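# Place the evaporating dish on the mat as drawn

## Task

Set the evaporating dish down on the mat so it rests in the pose and rotation shown in the 'manual' reference drawing. The dish must lie entirely within the mat, and no other object may be on the mat. Nothing may end up tipped over.

## Robot and tools

Robot: two arms, left_arm and right_arm, each ending in a two-finger gripper. In the scene frame the origin is at table-top height, halfway between the arms' nominal bases. +z points up, +x points out over the table, and left_arm is on the +y side. These names do not match left and right in the pictures. Calibrated bases: left_arm at (-0.004, +0.349, +0.037) m with quat_wxyz (+1.000, 0, 0, +0.009); right_arm at (+0.007, -0.326, +0.032) m with quat_wxyz (+1.000, 0, 0, +0.021).

Frames: all hand data for an arm uses that arm's own base frame. This covers positions, quaternions, velocities, targets and the wrist camera pose. The table and the fixed cameras use the scene frame. The gripper's fingers point along its +z axis and spread along its y axis. end_effector_position is the point between the pads, about 1 cm short of the fingertips.

Row format, used by every motion tool: 16 plain numbers. The first 8 are left_arm: x, y, z, qw, qx, qy, qz, opening. The last 8 are right_arm in the same order. Always send all 16, even when only one arm should move. x, y, z are an absolute place in metres in that arm's base frame, not an offset. The quaternion is an absolute orientation with w first. Opening runs from -1 (closed) to +1 (fully open, 0.094 m). To keep an arm still, resend the exact pose reported in the last result before it stopped, with the opening it should keep. To keep an orientation, repeat one fixed quaternion in every row rather than copying the drifting measured one. A 0 in an opening slot is a real command, so resend the current one to leave a gripper alone.

execute_actions: actions is a list of actions. Each action is a table of up to 15 rows, one row per 1/30 s step. If a table has fewer rows, its last row is held to fill 15 steps. An action is rejected for both arms if any target lies more than 0.6 m from that gripper's current position along one of the gripper's own axes. If the first action fails this check against the last reported state, the whole call is rejected. cameras is a list of names, ["all"] or []. An empty actions list returns a status with all images.

move: target is one 16-number row, or a list of up to 15 rows. Each gripper follows a straight line from its Hand target, and the whole list must fit in 10 s. speed is the top path speed in m/s, from 0.002 to 4.3, default 0.25. Rotation is capped at twice that value in rad/s. Give one value, or one per target. blend is in metres: how closely the path passes intermediate targets. 0 means stop at each one. opening_speed is the change per second on the -1..1 scale, at least 0.2; use it to close gently. grip_force is the per-pad limit in newtons, 10 to 50, per move or per arm. It persists until changed, and lower values close slowly. blocking=false returns after about 0.5 s while the motion continues; a new move takes over from the current point. Paths do not avoid obstacles or the other arm. Faster moves lag, overshoot and hit harder. Route around an arm's own base instead of close past it.

wait: seconds from 0 to 10. The arms hold their last command and any running move continues. stop: brakes a running move. zoom_image: camera plus region [x0, y0, x1, y1] in pixels, at most 504 by 504, from that camera's newest image. show_instructions: shows the reference images. finished_scene: scene is this scene's integer number; it ends the scene and cannot be undone.

Cameras: cam_head_left, cam_head_right, cam_high, cam_low, cam_left_wrist, cam_right_wrist. All are 672x504. Wrist camera poses follow their own arm.

Result lines. Each arm reports end_effector_position and end_effector_quat_wxyz. Hand target is where the controller is steering that arm, which may fall short of your command. Tool commands lists the current gripper commands. grip_measured is the finger opening on the -1..1 scale, reading slightly wide when empty. grip_effort_nm is the gripper motor effort; negative means closing, and it is not a pad force. Joint positions ends with the opening in metres. Joint torques are in N m, with the arm's own weight included. Joint velocities may show "within noise". Motor temperatures appear too; a MOTOR HOT line warns near 85 °C. An OVER-TEMPERATURE FAULT drops that arm for 30 to 60 s or more. A move also adds a 'move:' line. done means at rest within 10 mm and 2 degrees of the target. off_target, moving, held and fault are the other endings. limits=paced means a pose was clipped; limits=held means steps were withheld.

Control notes: each step, the commanded orientation is clipped to within 40 degrees of the measured one. Friction and load can leave a hand a few cm off its target without any contact. Reported poses can be off by a few cm. Opening ranges and grip behaviour: squeeze force rises once the fingers touch, then jumps to the force limit.

Avoid: dropping a held object or releasing it while it moves, fast impacts, hard presses into the table or heavy fixed things, and any contact between the two arms or grippers. Do not let anything fall or stay off the table, or tip over. Do not leave an arm stretched or straining, because motors heat up. Be aware that a loose object may occasionally get nudged by an outside push.

Each tool is called after ">>>" in YAML: its name, and indented under it one key for each argument.

Reference images:

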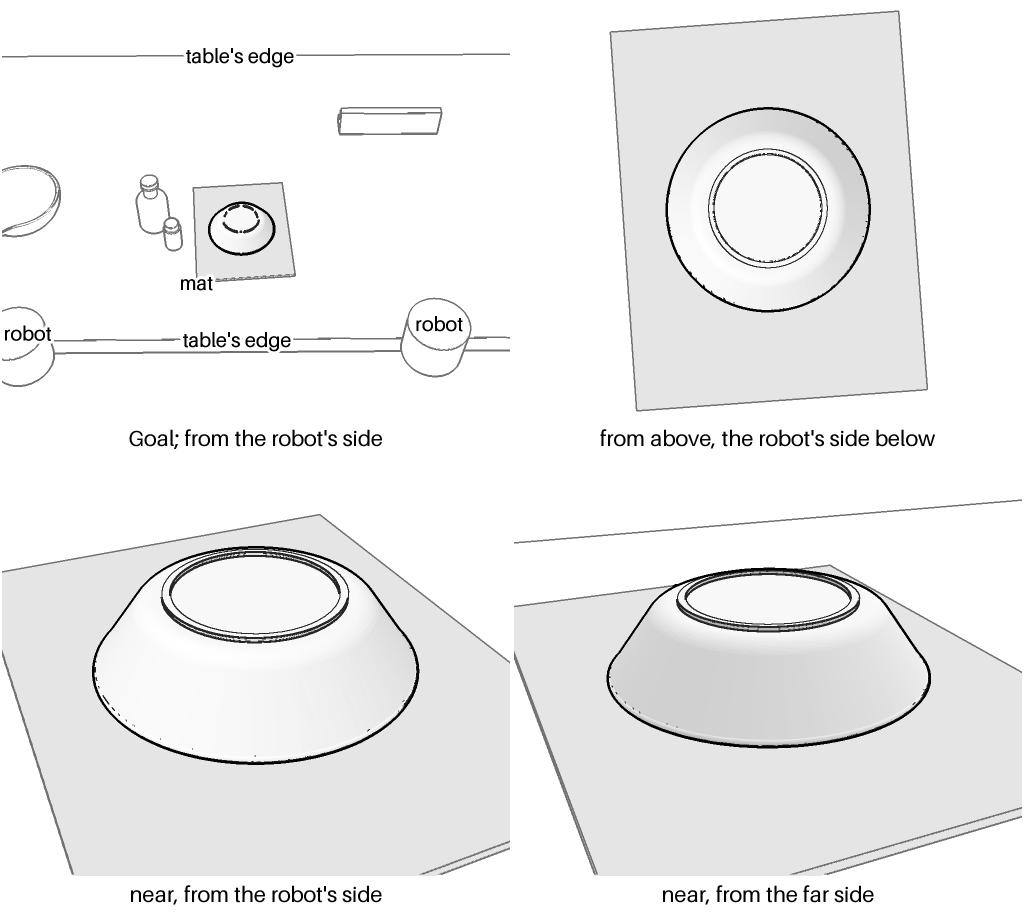

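## Session

>>> execute_actions:
  actions: []

Scene clock: 0.00 s.
left_arm: end_effector_position=(+0.1638, -0.3812, +0.2250) grip_measured=+1.000 grip_effort_nm=n/a end_effector_quat_wxyz=(+0.508, +0.590, +0.412, -0.472) | right_arm: end_effector_position=(+0.3698, -0.3200, +0.2769) grip_measured=+1.000 grip_effort_nm=n/a end_effector_quat_wxyz=(+0.605, -0.016, +0.637, -0.477)
Joint positions: left_arm=[-0.837 1.17 0.385 0.727 0.872 0.257 0.094] | right_arm=[-0.75 1.311 0.474 1.028 -0.105 -0.672 0.094]
Joint velocities: within noise
Joint torques (N m): no reading
Motor temperatures (°C): left_arm=[32 33 35 32 35 31 33] | right_arm=[36 33 34 32 32 31 31]
Heat: left arm: hottest elbow 35 °C; right arm: hottest waist 36 °C.
Hand target: left_arm +0.1679, -0.3857, +0.2361; +0.518, +0.589, +0.403, -0.471 | right_arm +0.3729, -0.3229, +0.2924; +0.613, -0.017, +0.623, -0.485
Tool commands: left_gripper/opening=+1.0 right_gripper/opening=+1.0

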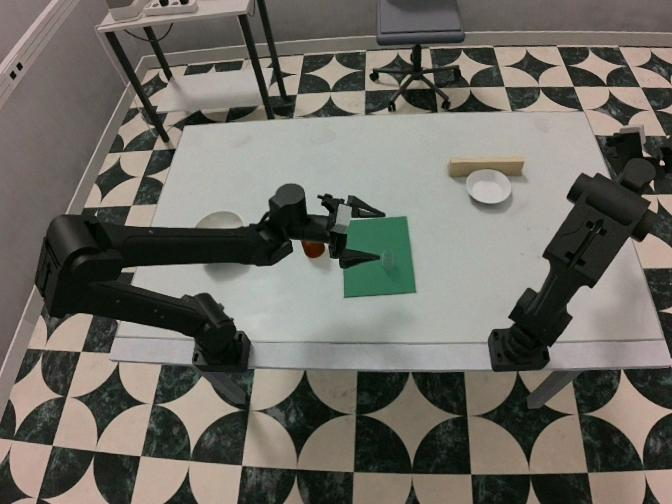

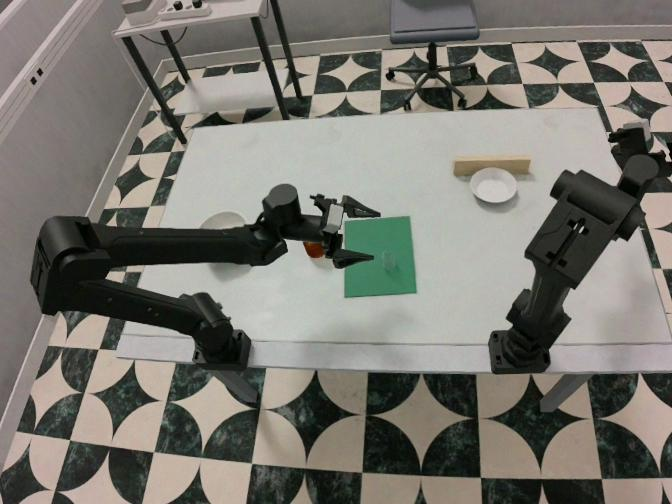

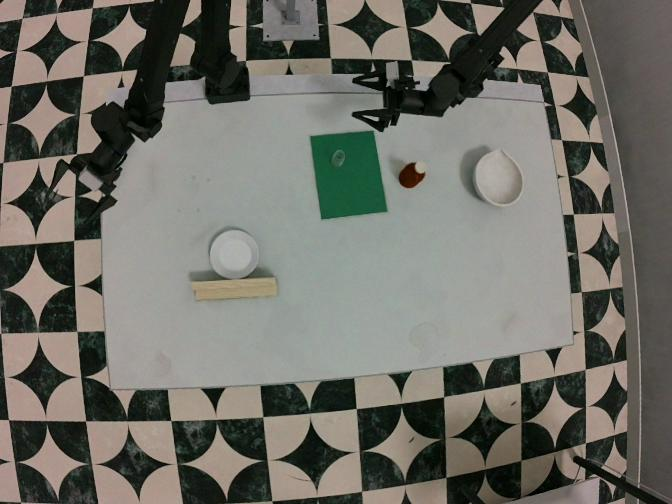

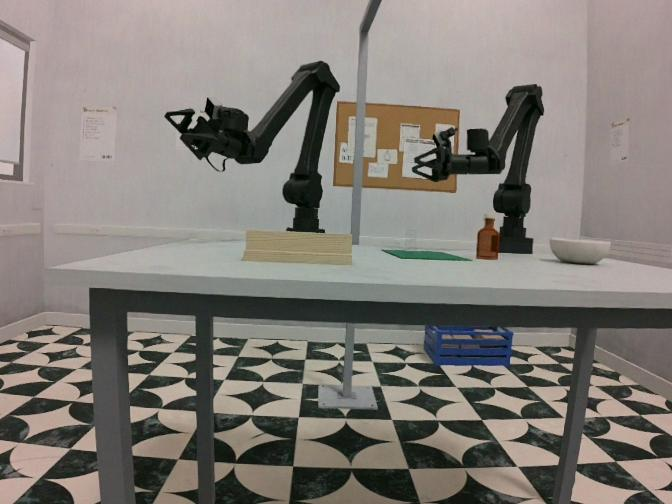

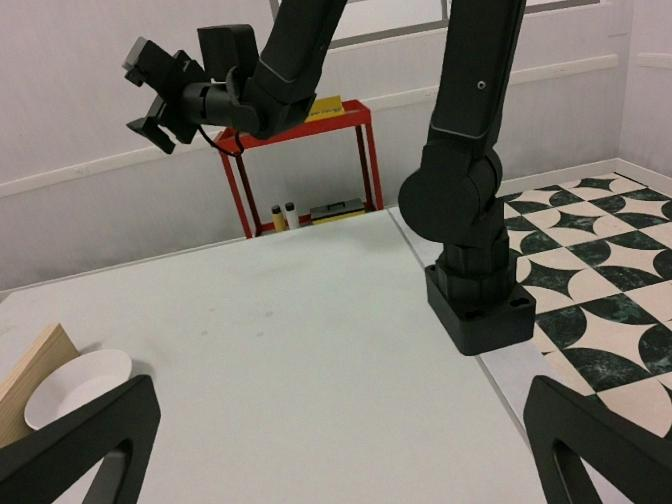

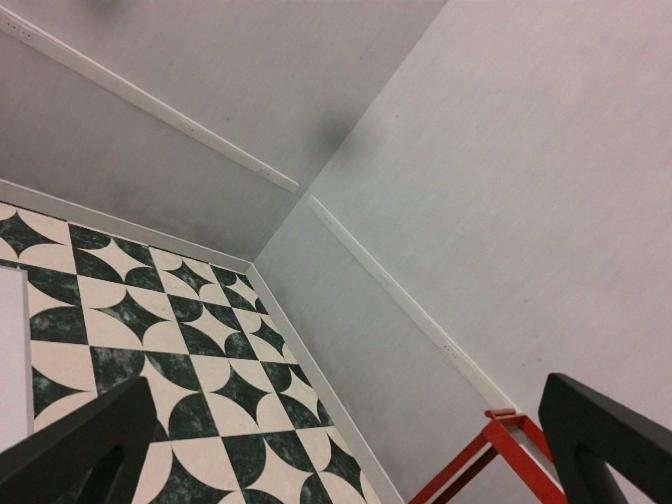

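>>> zoom_image:
  camera: "cam_head_right"
  region: [420, 130, 560, 235]

>>> zoom_image:
  camera: "cam_high"
  region: [170, 200, 310, 305]

>>> zoom_image:
  camera: "cam_high"
  region: [300, 110, 540, 230]

>>> zoom_image:
  camera: "cam_low"
  region: [350, 180, 630, 290]

>>> zoom_image:
  camera: "cam_low"
  region: [230, 210, 370, 280]

>>> zoom_image:
  camera: "cam_head_right"
  region: [180, 180, 430, 310]

Scaled by 3.600 from the camera's 672x504 image, which has a finer 960x720 frame.

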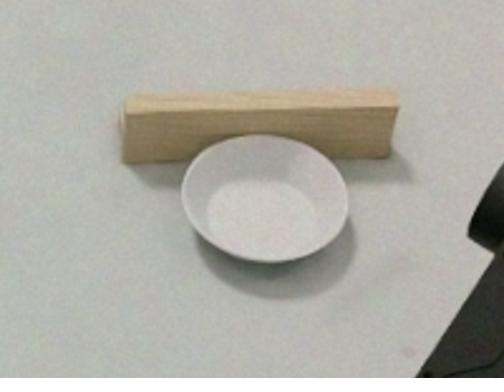

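Scaled by 3.600 from the camera's 672x504 image, which has a finer 960x720 frame.

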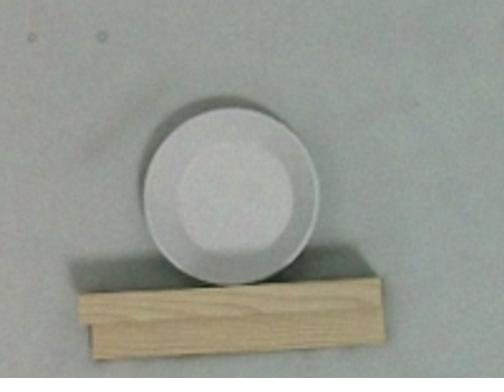

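Scaled by 2.100 from the camera's 672x504 image, which has a finer 960x720 frame.

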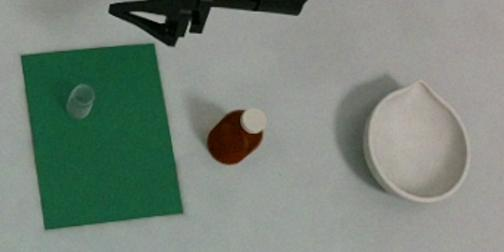

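Scaled by 1.800 from the camera's 672x504 image, which has a finer 960x720 frame.

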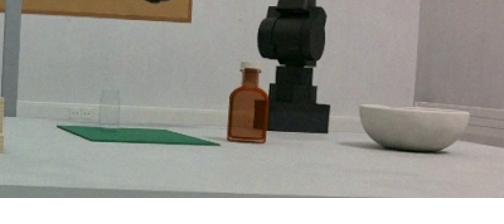

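Scaled by 3.600 from the camera's 672x504 image, which has a finer 960x720 frame.

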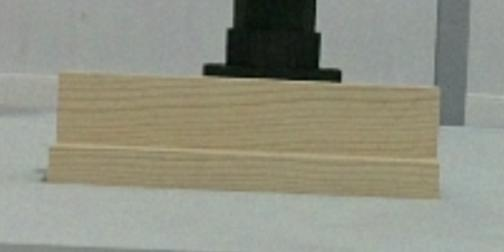

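Scaled by 2.016 from the camera's 672x504 image, which has a finer 960x720 frame.

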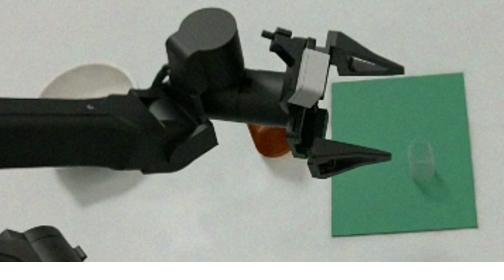

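>>> move:
  target:
    - [0.236,-0.383,0.16,0,0.488,0.873,0,1, 0.345,-0.003,0.12,0.2126,-0.6744,0.6744,-0.2126,-0.35]
  speed: 0.4
  cameras: ["all"]

Scene clock: 9.37 s.
left_arm: end_effector_position=(+0.2314, -0.3661, +0.1490) grip_measured=+1.000 grip_effort_nm=-0.02 end_effector_quat_wxyz=(-0.012, +0.486, +0.874, +0.004) | right_arm: end_effector_position=(+0.3244, -0.0058, +0.0961) grip_measured=-0.348 grip_effort_nm=-0.14 end_effector_quat_wxyz=(-0.201, +0.672, -0.684, +0.198)
Joint positions: left_arm=[-1.004 1.531 1.226 -1.29 0.004 0.011 0.094] | right_arm=[-0.022 0.923 0.466 -0.541 -0.01 -1.571 0.031]
Joint torques (N m): left_arm=[0.44 -8.94 13.05 -0.5 -0.11 -0.11] | right_arm=[0.91 -1.03 12.31 0.72 0.13 -0.11]
Heat: left arm: hottest elbow 37 °C; right arm: hottest waist 36 °C.
Hand target: left_arm +0.2356, -0.3825, +0.1600; +0.000, +0.488, +0.873, +0.000 | right_arm +0.3436, -0.0029, +0.1202; -0.213, +0.674, -0.674, +0.213
Off the commanded pose: left_arm 0.021 m, 1 deg | right_arm 0.032 m, 2 deg.
move: off_target (left_arm, right_arm)
camera_calibration:
cam_left_wrist: T_world_to_cam=[[-0.857475, -0.514377, -0.0123344, 0.0150581], [-0.46632, 0.766785, 0.44112, 0.362923], [-0.217444, 0.384001, -0.897363, 0.412535], [0, 0, 0, 1]] pos_world=[0.271853, -0.428952, 0.210287]
cam_right_wrist: T_world_to_cam=[[0.846949, -0.0211358, 0.531254, -0.325865], [-0.250913, -0.896828, 0.364337, 0.0787012], [0.468743, -0.441874, -0.764871, 0.00890376], [0, 0, 0, 1]] pos_world=[0.291565, 0.0676284, 0.151253]

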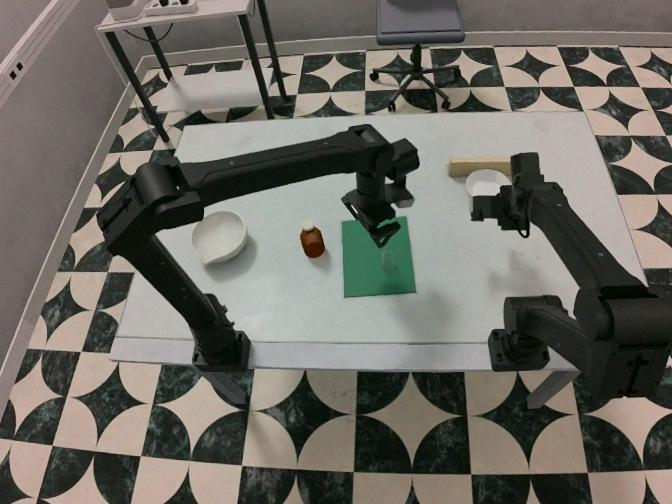

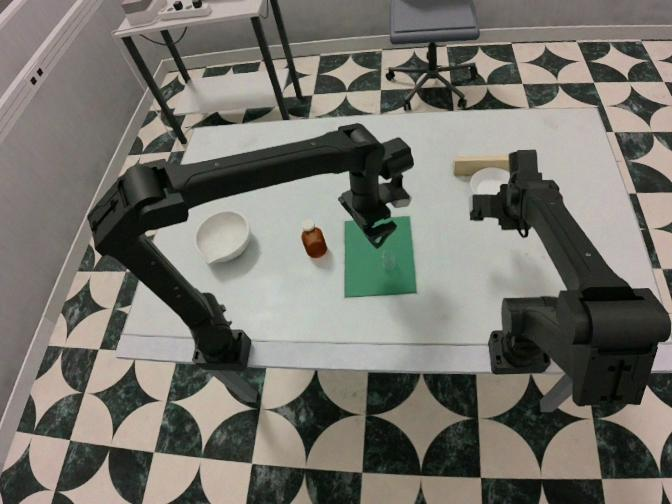

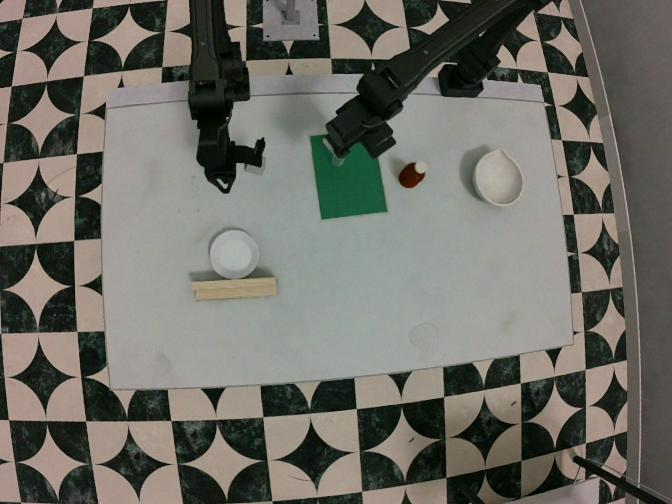

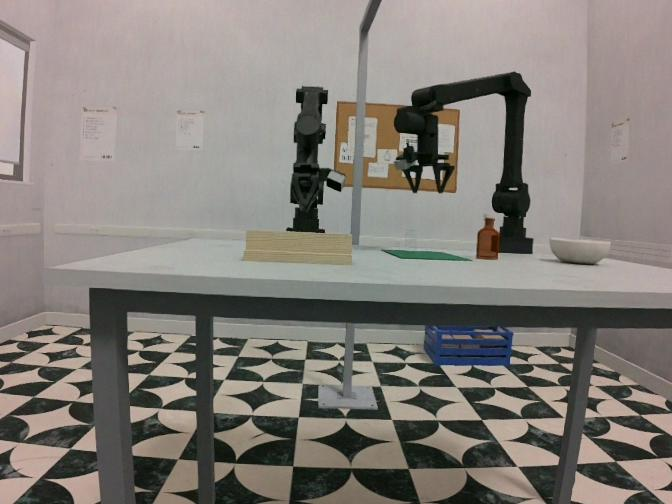

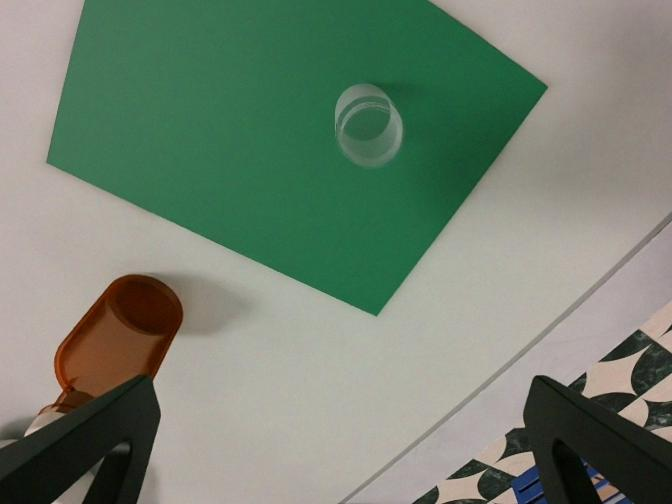

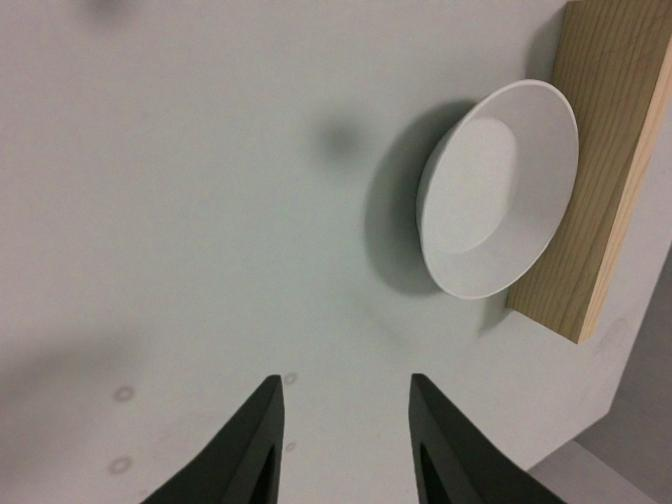

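>>> zoom_image:
  camera: "cam_left_wrist"
  region: [300, 60, 440, 200]

>>> zoom_image:
  camera: "cam_high"
  region: [290, 110, 410, 230]

>>> zoom_image:
  camera: "cam_low"
  region: [370, 210, 510, 270]

>>> zoom_image:
  camera: "cam_right_wrist"
  region: [300, 60, 660, 360]

Scaled by 3.600 from the camera's 672x504 image, which has a finer 960x720 frame.

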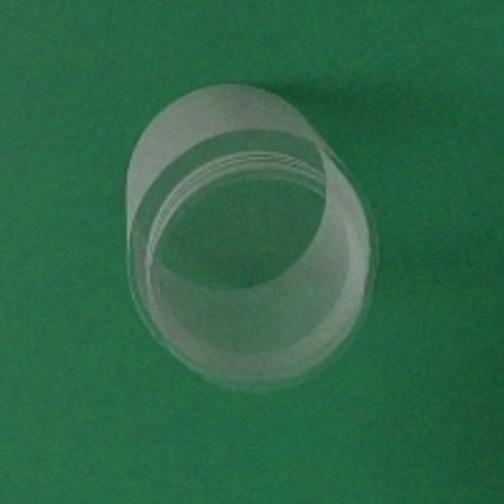

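Scaled by 4.200 from the camera's 672x504 image, which has a finer 960x720 frame.

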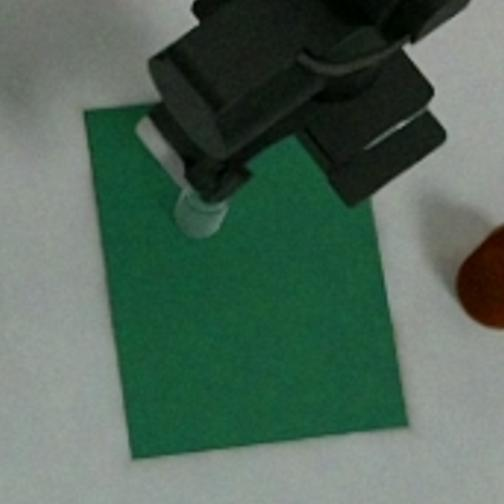

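Scaled by 3.600 from the camera's 672x504 image, which has a finer 960x720 frame.

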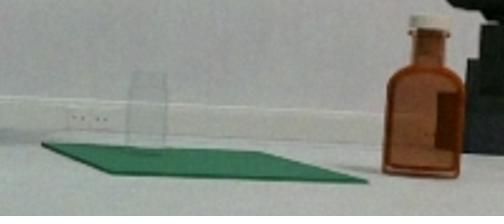

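Scaled by 1.400 from the camera's 672x504 image, which has a finer 960x720 frame.

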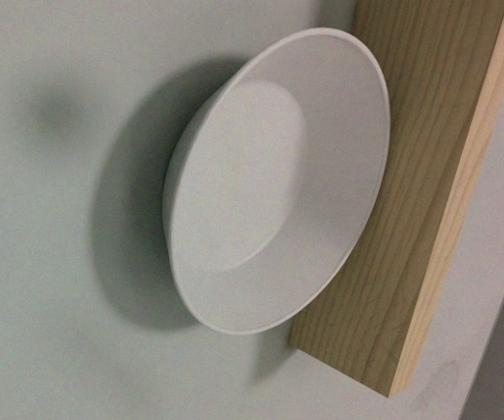

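>>> zoom_image:
  camera: "cam_right_wrist"
  region: [400, 70, 600, 310]

Scaled by 2.100 from the camera's 672x504 image, which has a finer 960x720 frame.

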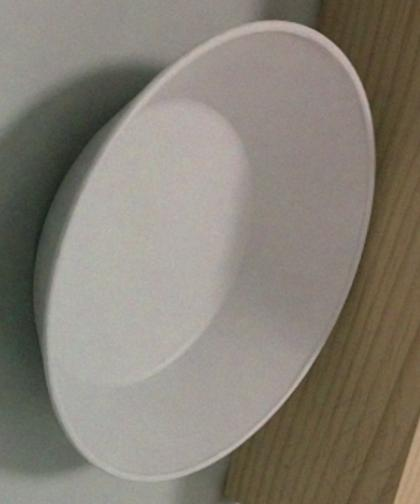

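>>> move:
  target:
    - [0.252,-0.426,0.085,0,0.488,0.873,0,1, 0.412,0.001,0.07,0.2126,-0.6744,0.6744,-0.2126,-0.35]
  speed: 0.25
  cameras: ["cam_left_wrist","cam_right_wrist","cam_low"]

Scene clock: 14.10 s.
left_arm: end_effector_position=(+0.2456, -0.4056, +0.0744) grip_measured=+1.000 grip_effort_nm=-0.02 end_effector_quat_wxyz=(-0.020, +0.486, +0.874, +0.009) | right_arm: end_effector_position=(+0.3841, -0.0026, +0.0506) grip_measured=-0.348 grip_effort_nm=-0.14 end_effector_quat_wxyz=(-0.192, +0.679, -0.682, +0.193)
Joint positions: left_arm=[-1.024 1.718 1.248 -1.144 0.004 -0.008 0.094] | right_arm=[-0.006 1.244 0.533 -0.309 -0.002 -1.571 0.031]
Joint torques (N m): left_arm=[0.56 -11.28 12.01 0.08 -0.11 -0.12] | right_arm=[1.2 -4.54 10.58 1.91 0.13 0.02]
Heat: left arm: hottest elbow 38 °C; right arm: hottest waist 36 °C.
Hand target: left_arm +0.2514, -0.4254, +0.0854; +0.000, +0.488, +0.873, +0.000 | right_arm +0.4101, +0.0010, +0.0711; -0.213, +0.674, -0.674, +0.213
Off the commanded pose: left_arm 0.024 m, 3 deg | right_arm 0.034 m, 3 deg.
move: off_target (left_arm, right_arm)
camera_calibration:
cam_left_wrist: T_world_to_cam=[[-0.857996, -0.5135, -0.01268, 0.00648321], [-0.461344, 0.759527, 0.458564, 0.427387], [-0.225842, 0.399296, -0.888571, 0.371479], [0, 0, 0, 1]] pos_world=[0.286631, -0.469613, 0.134183]
cam_right_wrist: T_world_to_cam=[[0.857712, -0.00831164, 0.514064, -0.355383], [-0.233666, -0.896939, 0.375368, 0.105891], [0.457964, -0.442076, -0.771257, -0.0481186], [0, 0, 0, 1]] pos_world=[0.351596, 0.0707516, 0.10583]
Images, in order (width x height): cam_low 672x504, cam_left_wrist 672x504, cam_right_wrist 672x504.

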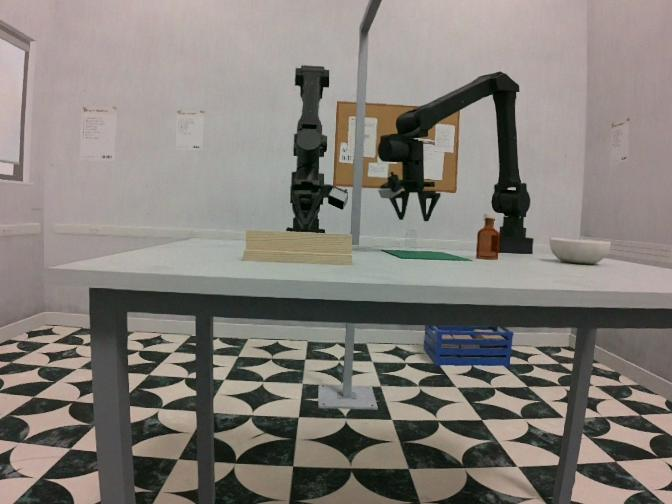

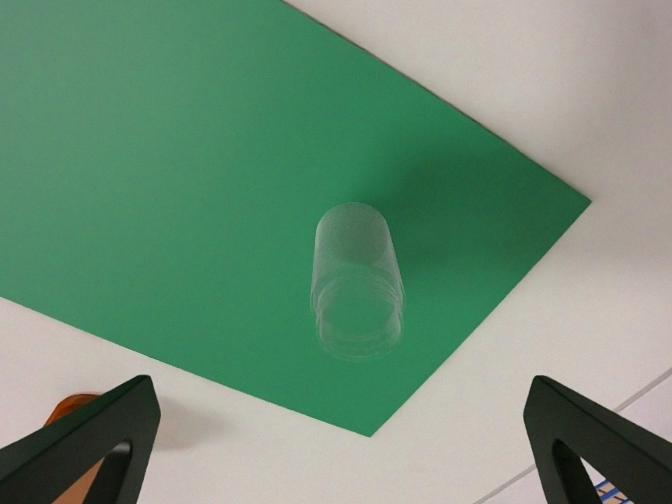

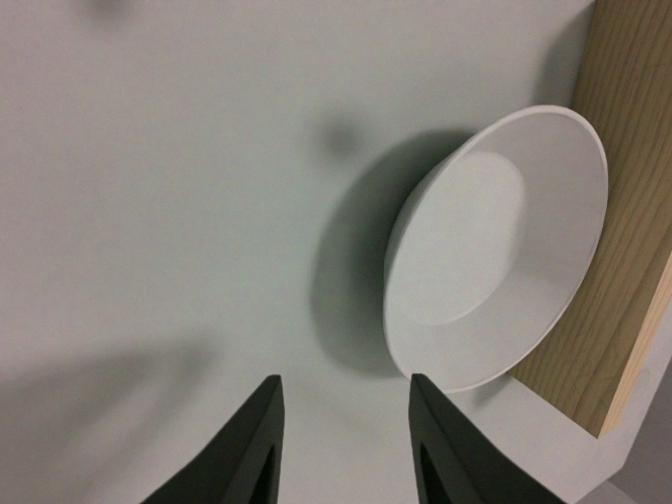

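>>> move:
  target:
    - [0.248,-0.424,0.010,0,0.488,0.873,0,1, 0.423,0.0005,0.069,0.2126,-0.6744,0.6744,-0.2126,-0.45]
    - [0.248,-0.424,0.010,0,0.488,0.873,0,-0.55, 0.424,0.0005,0.068,0.2126,-0.6744,0.6744,-0.2126,-0.45]
  speed: 0.12
  opening_speed: 1.0
  cameras: ["cam_left_wrist","cam_right_wrist","cam_head_right"]

Scene clock: 18.33 s.
left_arm: end_effector_position=(+0.2520, -0.4187, +0.0159) grip_measured=-0.376 grip_effort_nm=-1.05 end_effector_quat_wxyz=(+0.000, +0.485, +0.874, -0.002) | right_arm: end_effector_position=(+0.3955, -0.0027, +0.0485) grip_measured=-0.448 grip_effort_nm=-0.13 end_effector_quat_wxyz=(-0.192, +0.679, -0.682, +0.192)
Joint positions: left_arm=[-1.027 1.804 1.193 -0.957 0.004 -0.013 0.029] | right_arm=[-0.006 1.283 0.559 -0.296 -0.002 -1.571 0.026]
Joint torques (N m): left_arm=[0.44 -11.46 8.17 0.23 -0.11 -0.11] | right_arm=[0.91 -4.54 10.62 2.03 0.11 0]
Heat: left arm: hottest elbow 38 °C; right arm: hottest waist 36 °C.
Hand target: left_arm +0.2480, -0.4238, +0.0100; +0.000, +0.488, +0.873, +0.000 | right_arm +0.4221, +0.0005, +0.0692; -0.213, +0.674, -0.674, +0.213
Off the commanded pose: left_arm 0.009 m, 0 deg | right_arm 0.035 m, 3 deg.
move: off_target (right_arm)
camera_calibration:
cam_left_wrist: T_world_to_cam=[[-0.856499, -0.515967, -0.0136883, 0.00314275], [-0.473721, 0.775288, 0.417751, 0.477473], [-0.204934, 0.364288, -0.908458, 0.306471], [0, 0, 0, 1]] pos_world=[0.291687, -0.480201, 0.0789942]
cam_right_wrist: T_world_to_cam=[[0.858114, -0.00834923, 0.513392, -0.364207], [-0.233393, -0.896946, 0.37552, 0.109192], [0.45735, -0.442061, -0.77163, -0.0546227], [0, 0, 0, 1]] pos_world=[0.362997, 0.0707515, 0.103829]
Images, in order (width x height): cam_head_right 672x504, cam_left_wrist 672x504, cam_right_wrist 672x504.

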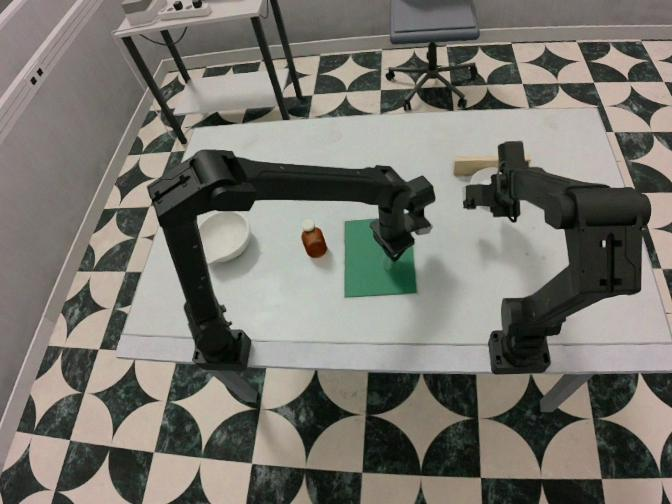

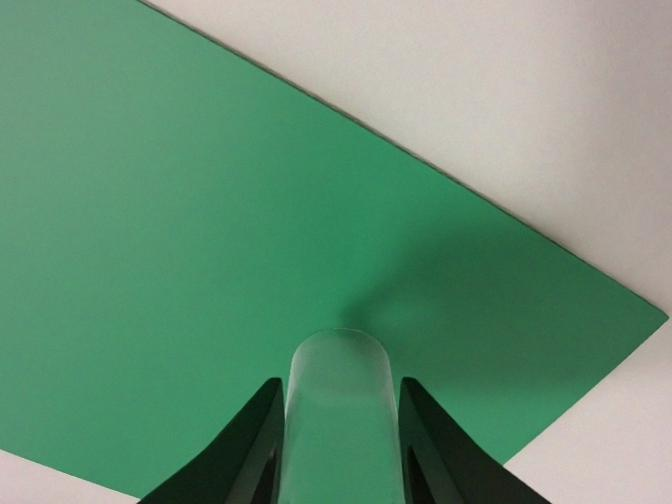

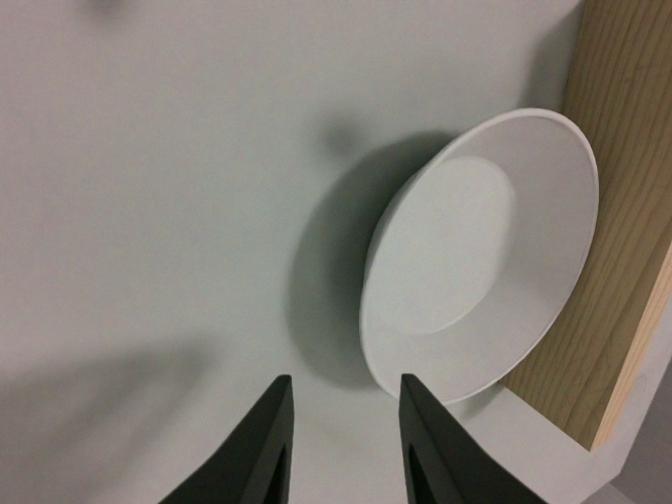

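>>> move:
  target:
    - [0.25,-0.424,0.12,0,0.488,0.873,0,-0.55, 0.453,0.0002,0.0365,0.2126,-0.6744,0.6744,-0.2126,-0.45]
    - [0.166,-0.238,0.035,0,0.488,0.873,0,-0.55, 0.453,0.0002,0.0365,0.2126,-0.6744,0.6744,-0.2126,-0.45]
  speed: 0.12
  cameras: ["cam_left_wrist","cam_right_wrist","cam_head_right","cam_low","cam_high"]

Scene clock: 22.83 s.
left_arm: end_effector_position=(+0.1601, -0.2374, +0.0305) grip_measured=-0.376 grip_effort_nm=-1.05 end_effector_quat_wxyz=(-0.012, +0.490, +0.872, +0.005) | right_arm: end_effector_position=(+0.4259, -0.0029, +0.0208) grip_measured=-0.448 grip_effort_nm=-0.14 end_effector_quat_wxyz=(-0.194, +0.678, -0.682, +0.194)
Joint positions: left_arm=[-0.974 1.317 0.651 -0.932 0.002 0.05 0.029] | right_arm=[-0.006 1.438 0.602 -0.18 -0.002 -1.571 0.026]
Joint torques (N m): left_arm=[2.73 -6.77 7.56 0.12 -0.07 0.05] | right_arm=[0.67 -6.65 9.61 1.92 0.07 -0.02]
Heat: left arm: hottest elbow 38 °C; right arm: hottest elbow 37 °C.
Hand target: left_arm +0.1660, -0.2380, +0.0350; +0.000, +0.488, +0.873, +0.000 | right_arm +0.4514, +0.0002, +0.0375; -0.213, +0.674, -0.674, +0.213
Off the commanded pose: left_arm 0.007 m, 2 deg | right_arm 0.032 m, 3 deg.
move: off_target (right_arm)
camera_calibration:
cam_left_wrist: T_world_to_cam=[[-0.861963, -0.506798, -0.0132271, 0.0213155], [-0.459503, 0.769969, 0.442725, 0.282991], [-0.214188, 0.38769, -0.89656, 0.241582], [0, 0, 0, 1]] pos_world=[0.200152, -0.300751, 0.0915871]
cam_right_wrist: T_world_to_cam=[[0.855778, -0.00833779, 0.517276, -0.375173], [-0.235088, -0.896943, 0.37447, 0.12728], [0.460845, -0.442068, -0.769544, -0.0915766], [0, 0, 0, 1]] pos_world=[0.393189, 0.0705515, 0.0759335]
Images, in order (width x height): cam_head_right 672x504, cam_high 672x504, cam_low 672x504, cam_left_wrist 672x504, cam_right_wrist 672x504.

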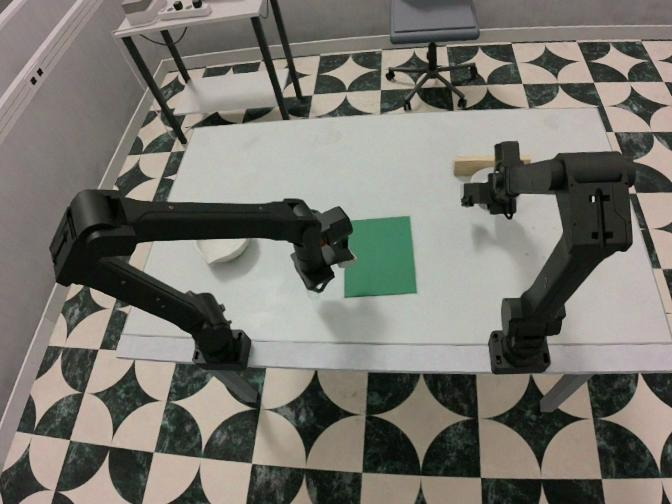

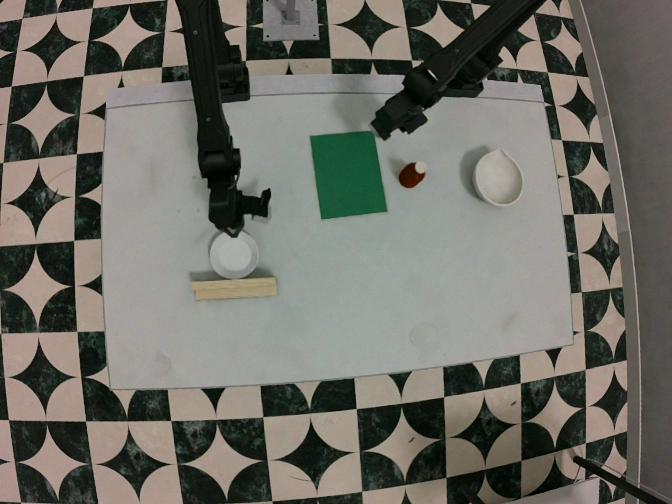

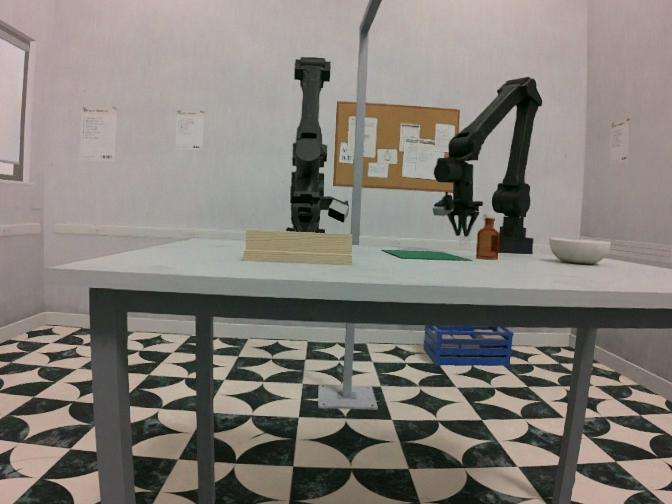

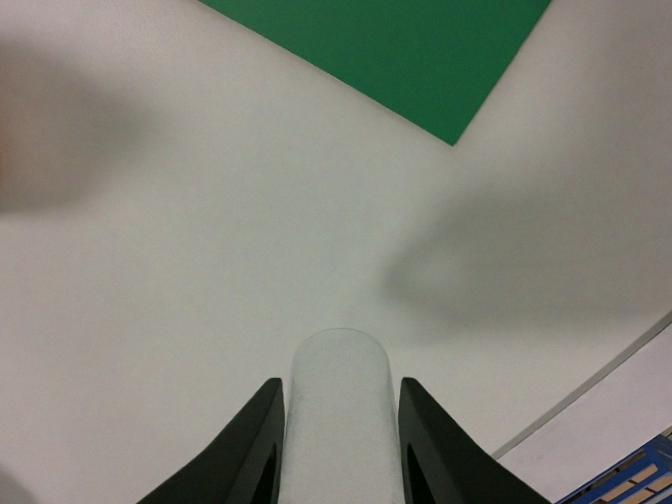

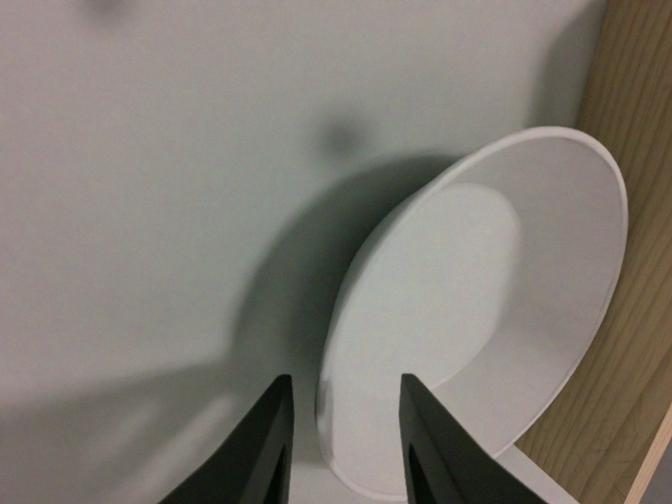

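>>> move:
  target:
    - [0.168,-0.238,0.010,0,0.488,0.873,0,-0.55, 0.4555,0.0002,0.0305,0.2126,-0.6744,0.6744,-0.2126,-0.45]
    - [0.168,-0.238,0.010,0,0.488,0.873,0,0.1, 0.4555,0.0002,0.0305,0.2126,-0.6744,0.6744,-0.2126,-1.0]
  speed: 0.05
  opening_speed: 0.6
  cameras: ["cam_left_wrist","cam_right_wrist"]

Scene clock: 25.87 s.
left_arm: end_effector_position=(+0.1641, -0.2400, +0.0141) grip_measured=+0.098 grip_effort_nm=0.06 end_effector_quat_wxyz=(+0.002, +0.490, +0.872, -0.002) | right_arm: end_effector_position=(+0.4277, -0.0033, +0.0141) grip_measured=-0.976 grip_effort_nm=-1.05 end_effector_quat_wxyz=(-0.193, +0.677, -0.684, +0.194)
Joint positions: left_arm=[-0.968 1.344 0.621 -0.842 0.002 0.056 0.052] | right_arm=[-0.006 1.461 0.602 -0.158 0.001 -1.567 0.001]
Joint torques (N m): left_arm=[2.84 -4.54 7.24 0.23 -0.06 0.03] | right_arm=[0.79 -7 9.58 2.02 -0.01 -0.05]
Heat: left arm: hottest elbow 38 °C; right arm: hottest elbow 37 °C.
Hand target: left_arm +0.1679, -0.2379, +0.0101; +0.000, +0.488, +0.873, +0.000 | right_arm +0.4539, +0.0002, +0.0317; -0.213, +0.674, -0.674, +0.213
Off the commanded pose: left_arm 0.006 m, 0 deg | right_arm 0.032 m, 3 deg.
move: off_target (right_arm); target 2's new opening was sent with right_arm's hand 0.032 m and 3 deg from that target
camera_calibration:
cam_left_wrist: T_world_to_cam=[[-0.86187, -0.506898, -0.0152927, 0.023116], [-0.466889, 0.781349, 0.414135, 0.298377], [-0.197975, 0.36407, -0.910087, 0.22054], [0, 0, 0, 1]] pos_world=[0.202893, -0.301711, 0.0774959]
cam_right_wrist: T_world_to_cam=[[0.856684, -0.0125571, 0.515688, -0.373686], [-0.238666, -0.895914, 0.374667, 0.13135], [0.457308, -0.444049, -0.770513, -0.0962492], [0, 0, 0, 1]] pos_world=[0.395495, 0.0702463, 0.0693318]
Images, in order (width x height): cam_left_wrist 672x504, cam_right_wrist 672x504.

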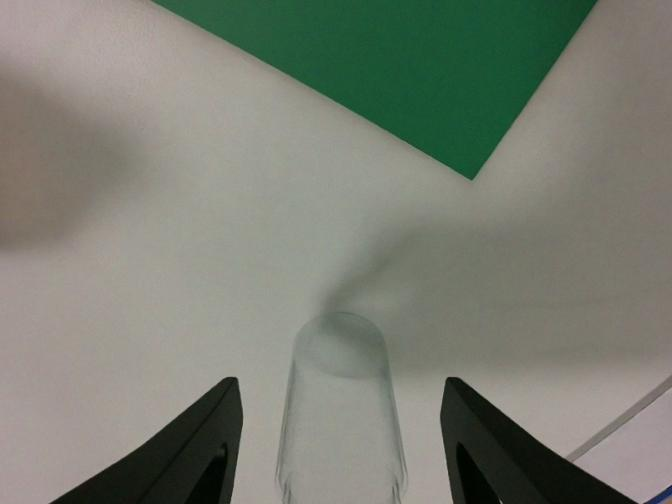

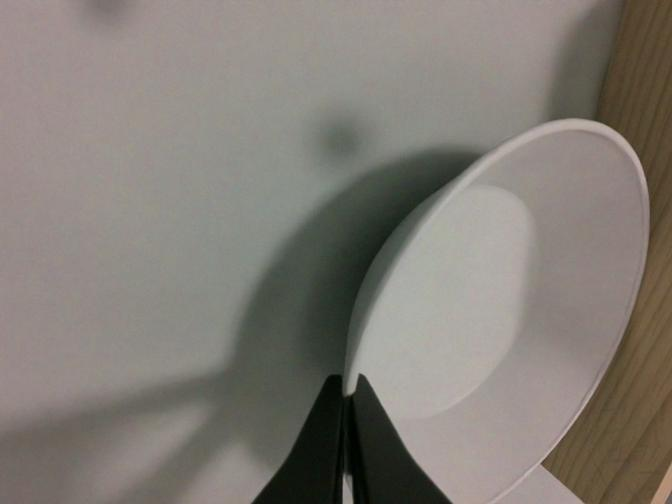

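>>> move:
  target:
    - [0.168,-0.238,0.14,0,0.488,0.873,0,0.1, 0.42,0.0002,0.22,0.2126,-0.6744,0.6744,-0.2126,-1.0]
    - [0.19,-0.12,0.2,0,0.2588,0.9659,0,0.1, 0.35,0.06,0.30,0.6330,-0.1330,0.7544,0.1116,-1.0]
    - [0.19,-0.10,0.2,0,0.2588,0.9659,0,0.1, 0.30,0.14,0.29,0.183,0.183,0.683,0.683,-1.0]
  speed: [0.2,0.4,0.4]
  blend: [0.03,0.03,0]
  cameras: ["all"]

Scene clock: 32.97 s.
left_arm: end_effector_position=(+0.1811, -0.0992, +0.1829) grip_measured=+0.099 grip_effort_nm=0.06 end_effector_quat_wxyz=(-0.021, +0.261, +0.965, +0.004) | right_arm: end_effector_position=(+0.2995, +0.1369, +0.2892) grip_measured=-0.979 grip_effort_nm=-1.06 end_effector_quat_wxyz=(+0.184, +0.187, +0.684, +0.680)
Joint positions: left_arm=[-0.497 0.893 0.794 -1.516 0.002 0.032 0.052] | right_arm=[-0.06 0.721 0.346 0.359 -1.099 1.56 0.001]
Joint torques (N m): left_arm=[2.84 -2.84 12.55 -0.5 -0.06 0.03] | right_arm=[1.03 1.03 8.53 2.66 0.15 -0.05]
Heat: left arm: hottest elbow 39 °C; right arm: hottest elbow 38 °C.
Hand target: left_arm +0.1896, -0.0999, +0.1998; +0.000, +0.259, +0.966, +0.000 | right_arm +0.2999, +0.1400, +0.2901; +0.183, +0.183, +0.683, +0.683
Off the commanded pose: left_arm 0.019 m, 3 deg | right_arm 0.003 m, 1 deg.
move: off_target (left_arm)
camera_calibration:
cam_left_wrist: T_world_to_cam=[[-0.517841, -0.855375, -0.0132159, 0.0145478], [-0.763358, 0.45505, 0.45849, 0.139604], [-0.386167, 0.247513, -0.888601, 0.344922], [0, 0, 0, 1]] pos_world=[0.247299, -0.136456, 0.242684]
cam_right_wrist: T_world_to_cam=[[-0.00293175, 0.00719949, -0.99997, 0.289141], [-0.997194, 0.0747872, 0.00346206, 0.324899], [0.0748099, 0.997174, 0.00696003, -0.0709949], [0, 0, 0, 1]] pos_world=[0.330146, 0.0444143, 0.288501]

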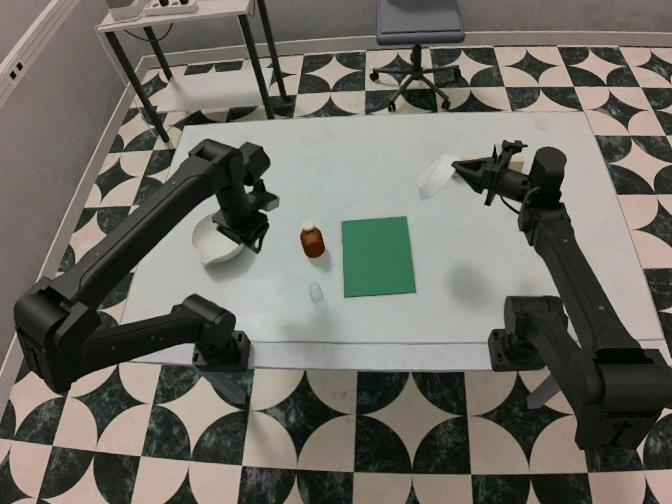

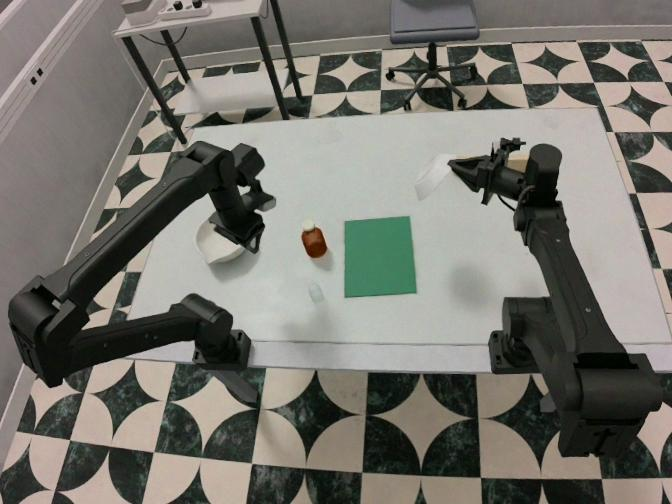

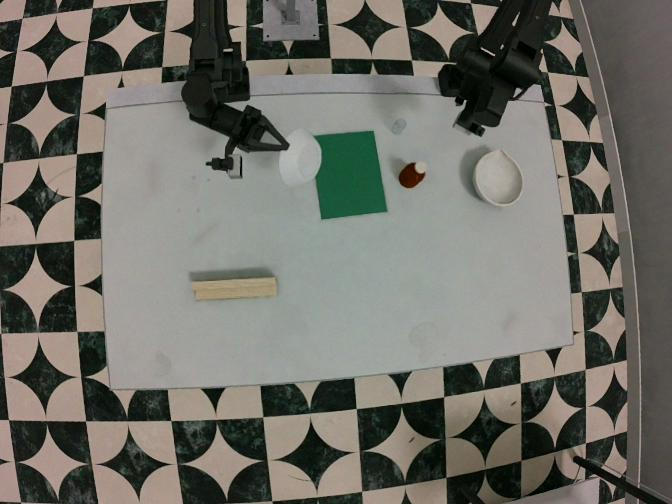

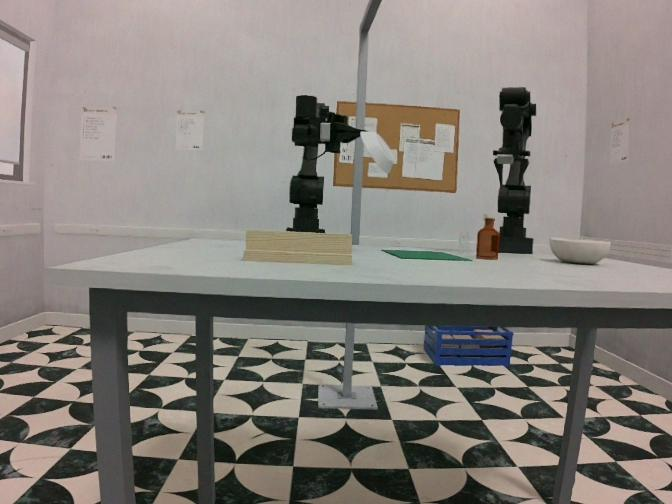

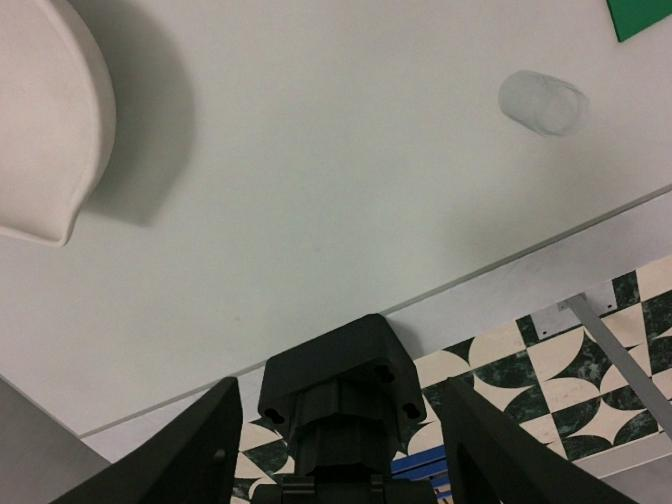

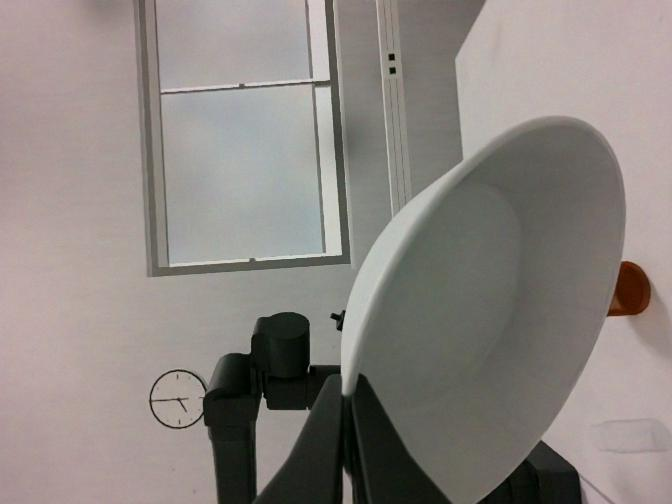

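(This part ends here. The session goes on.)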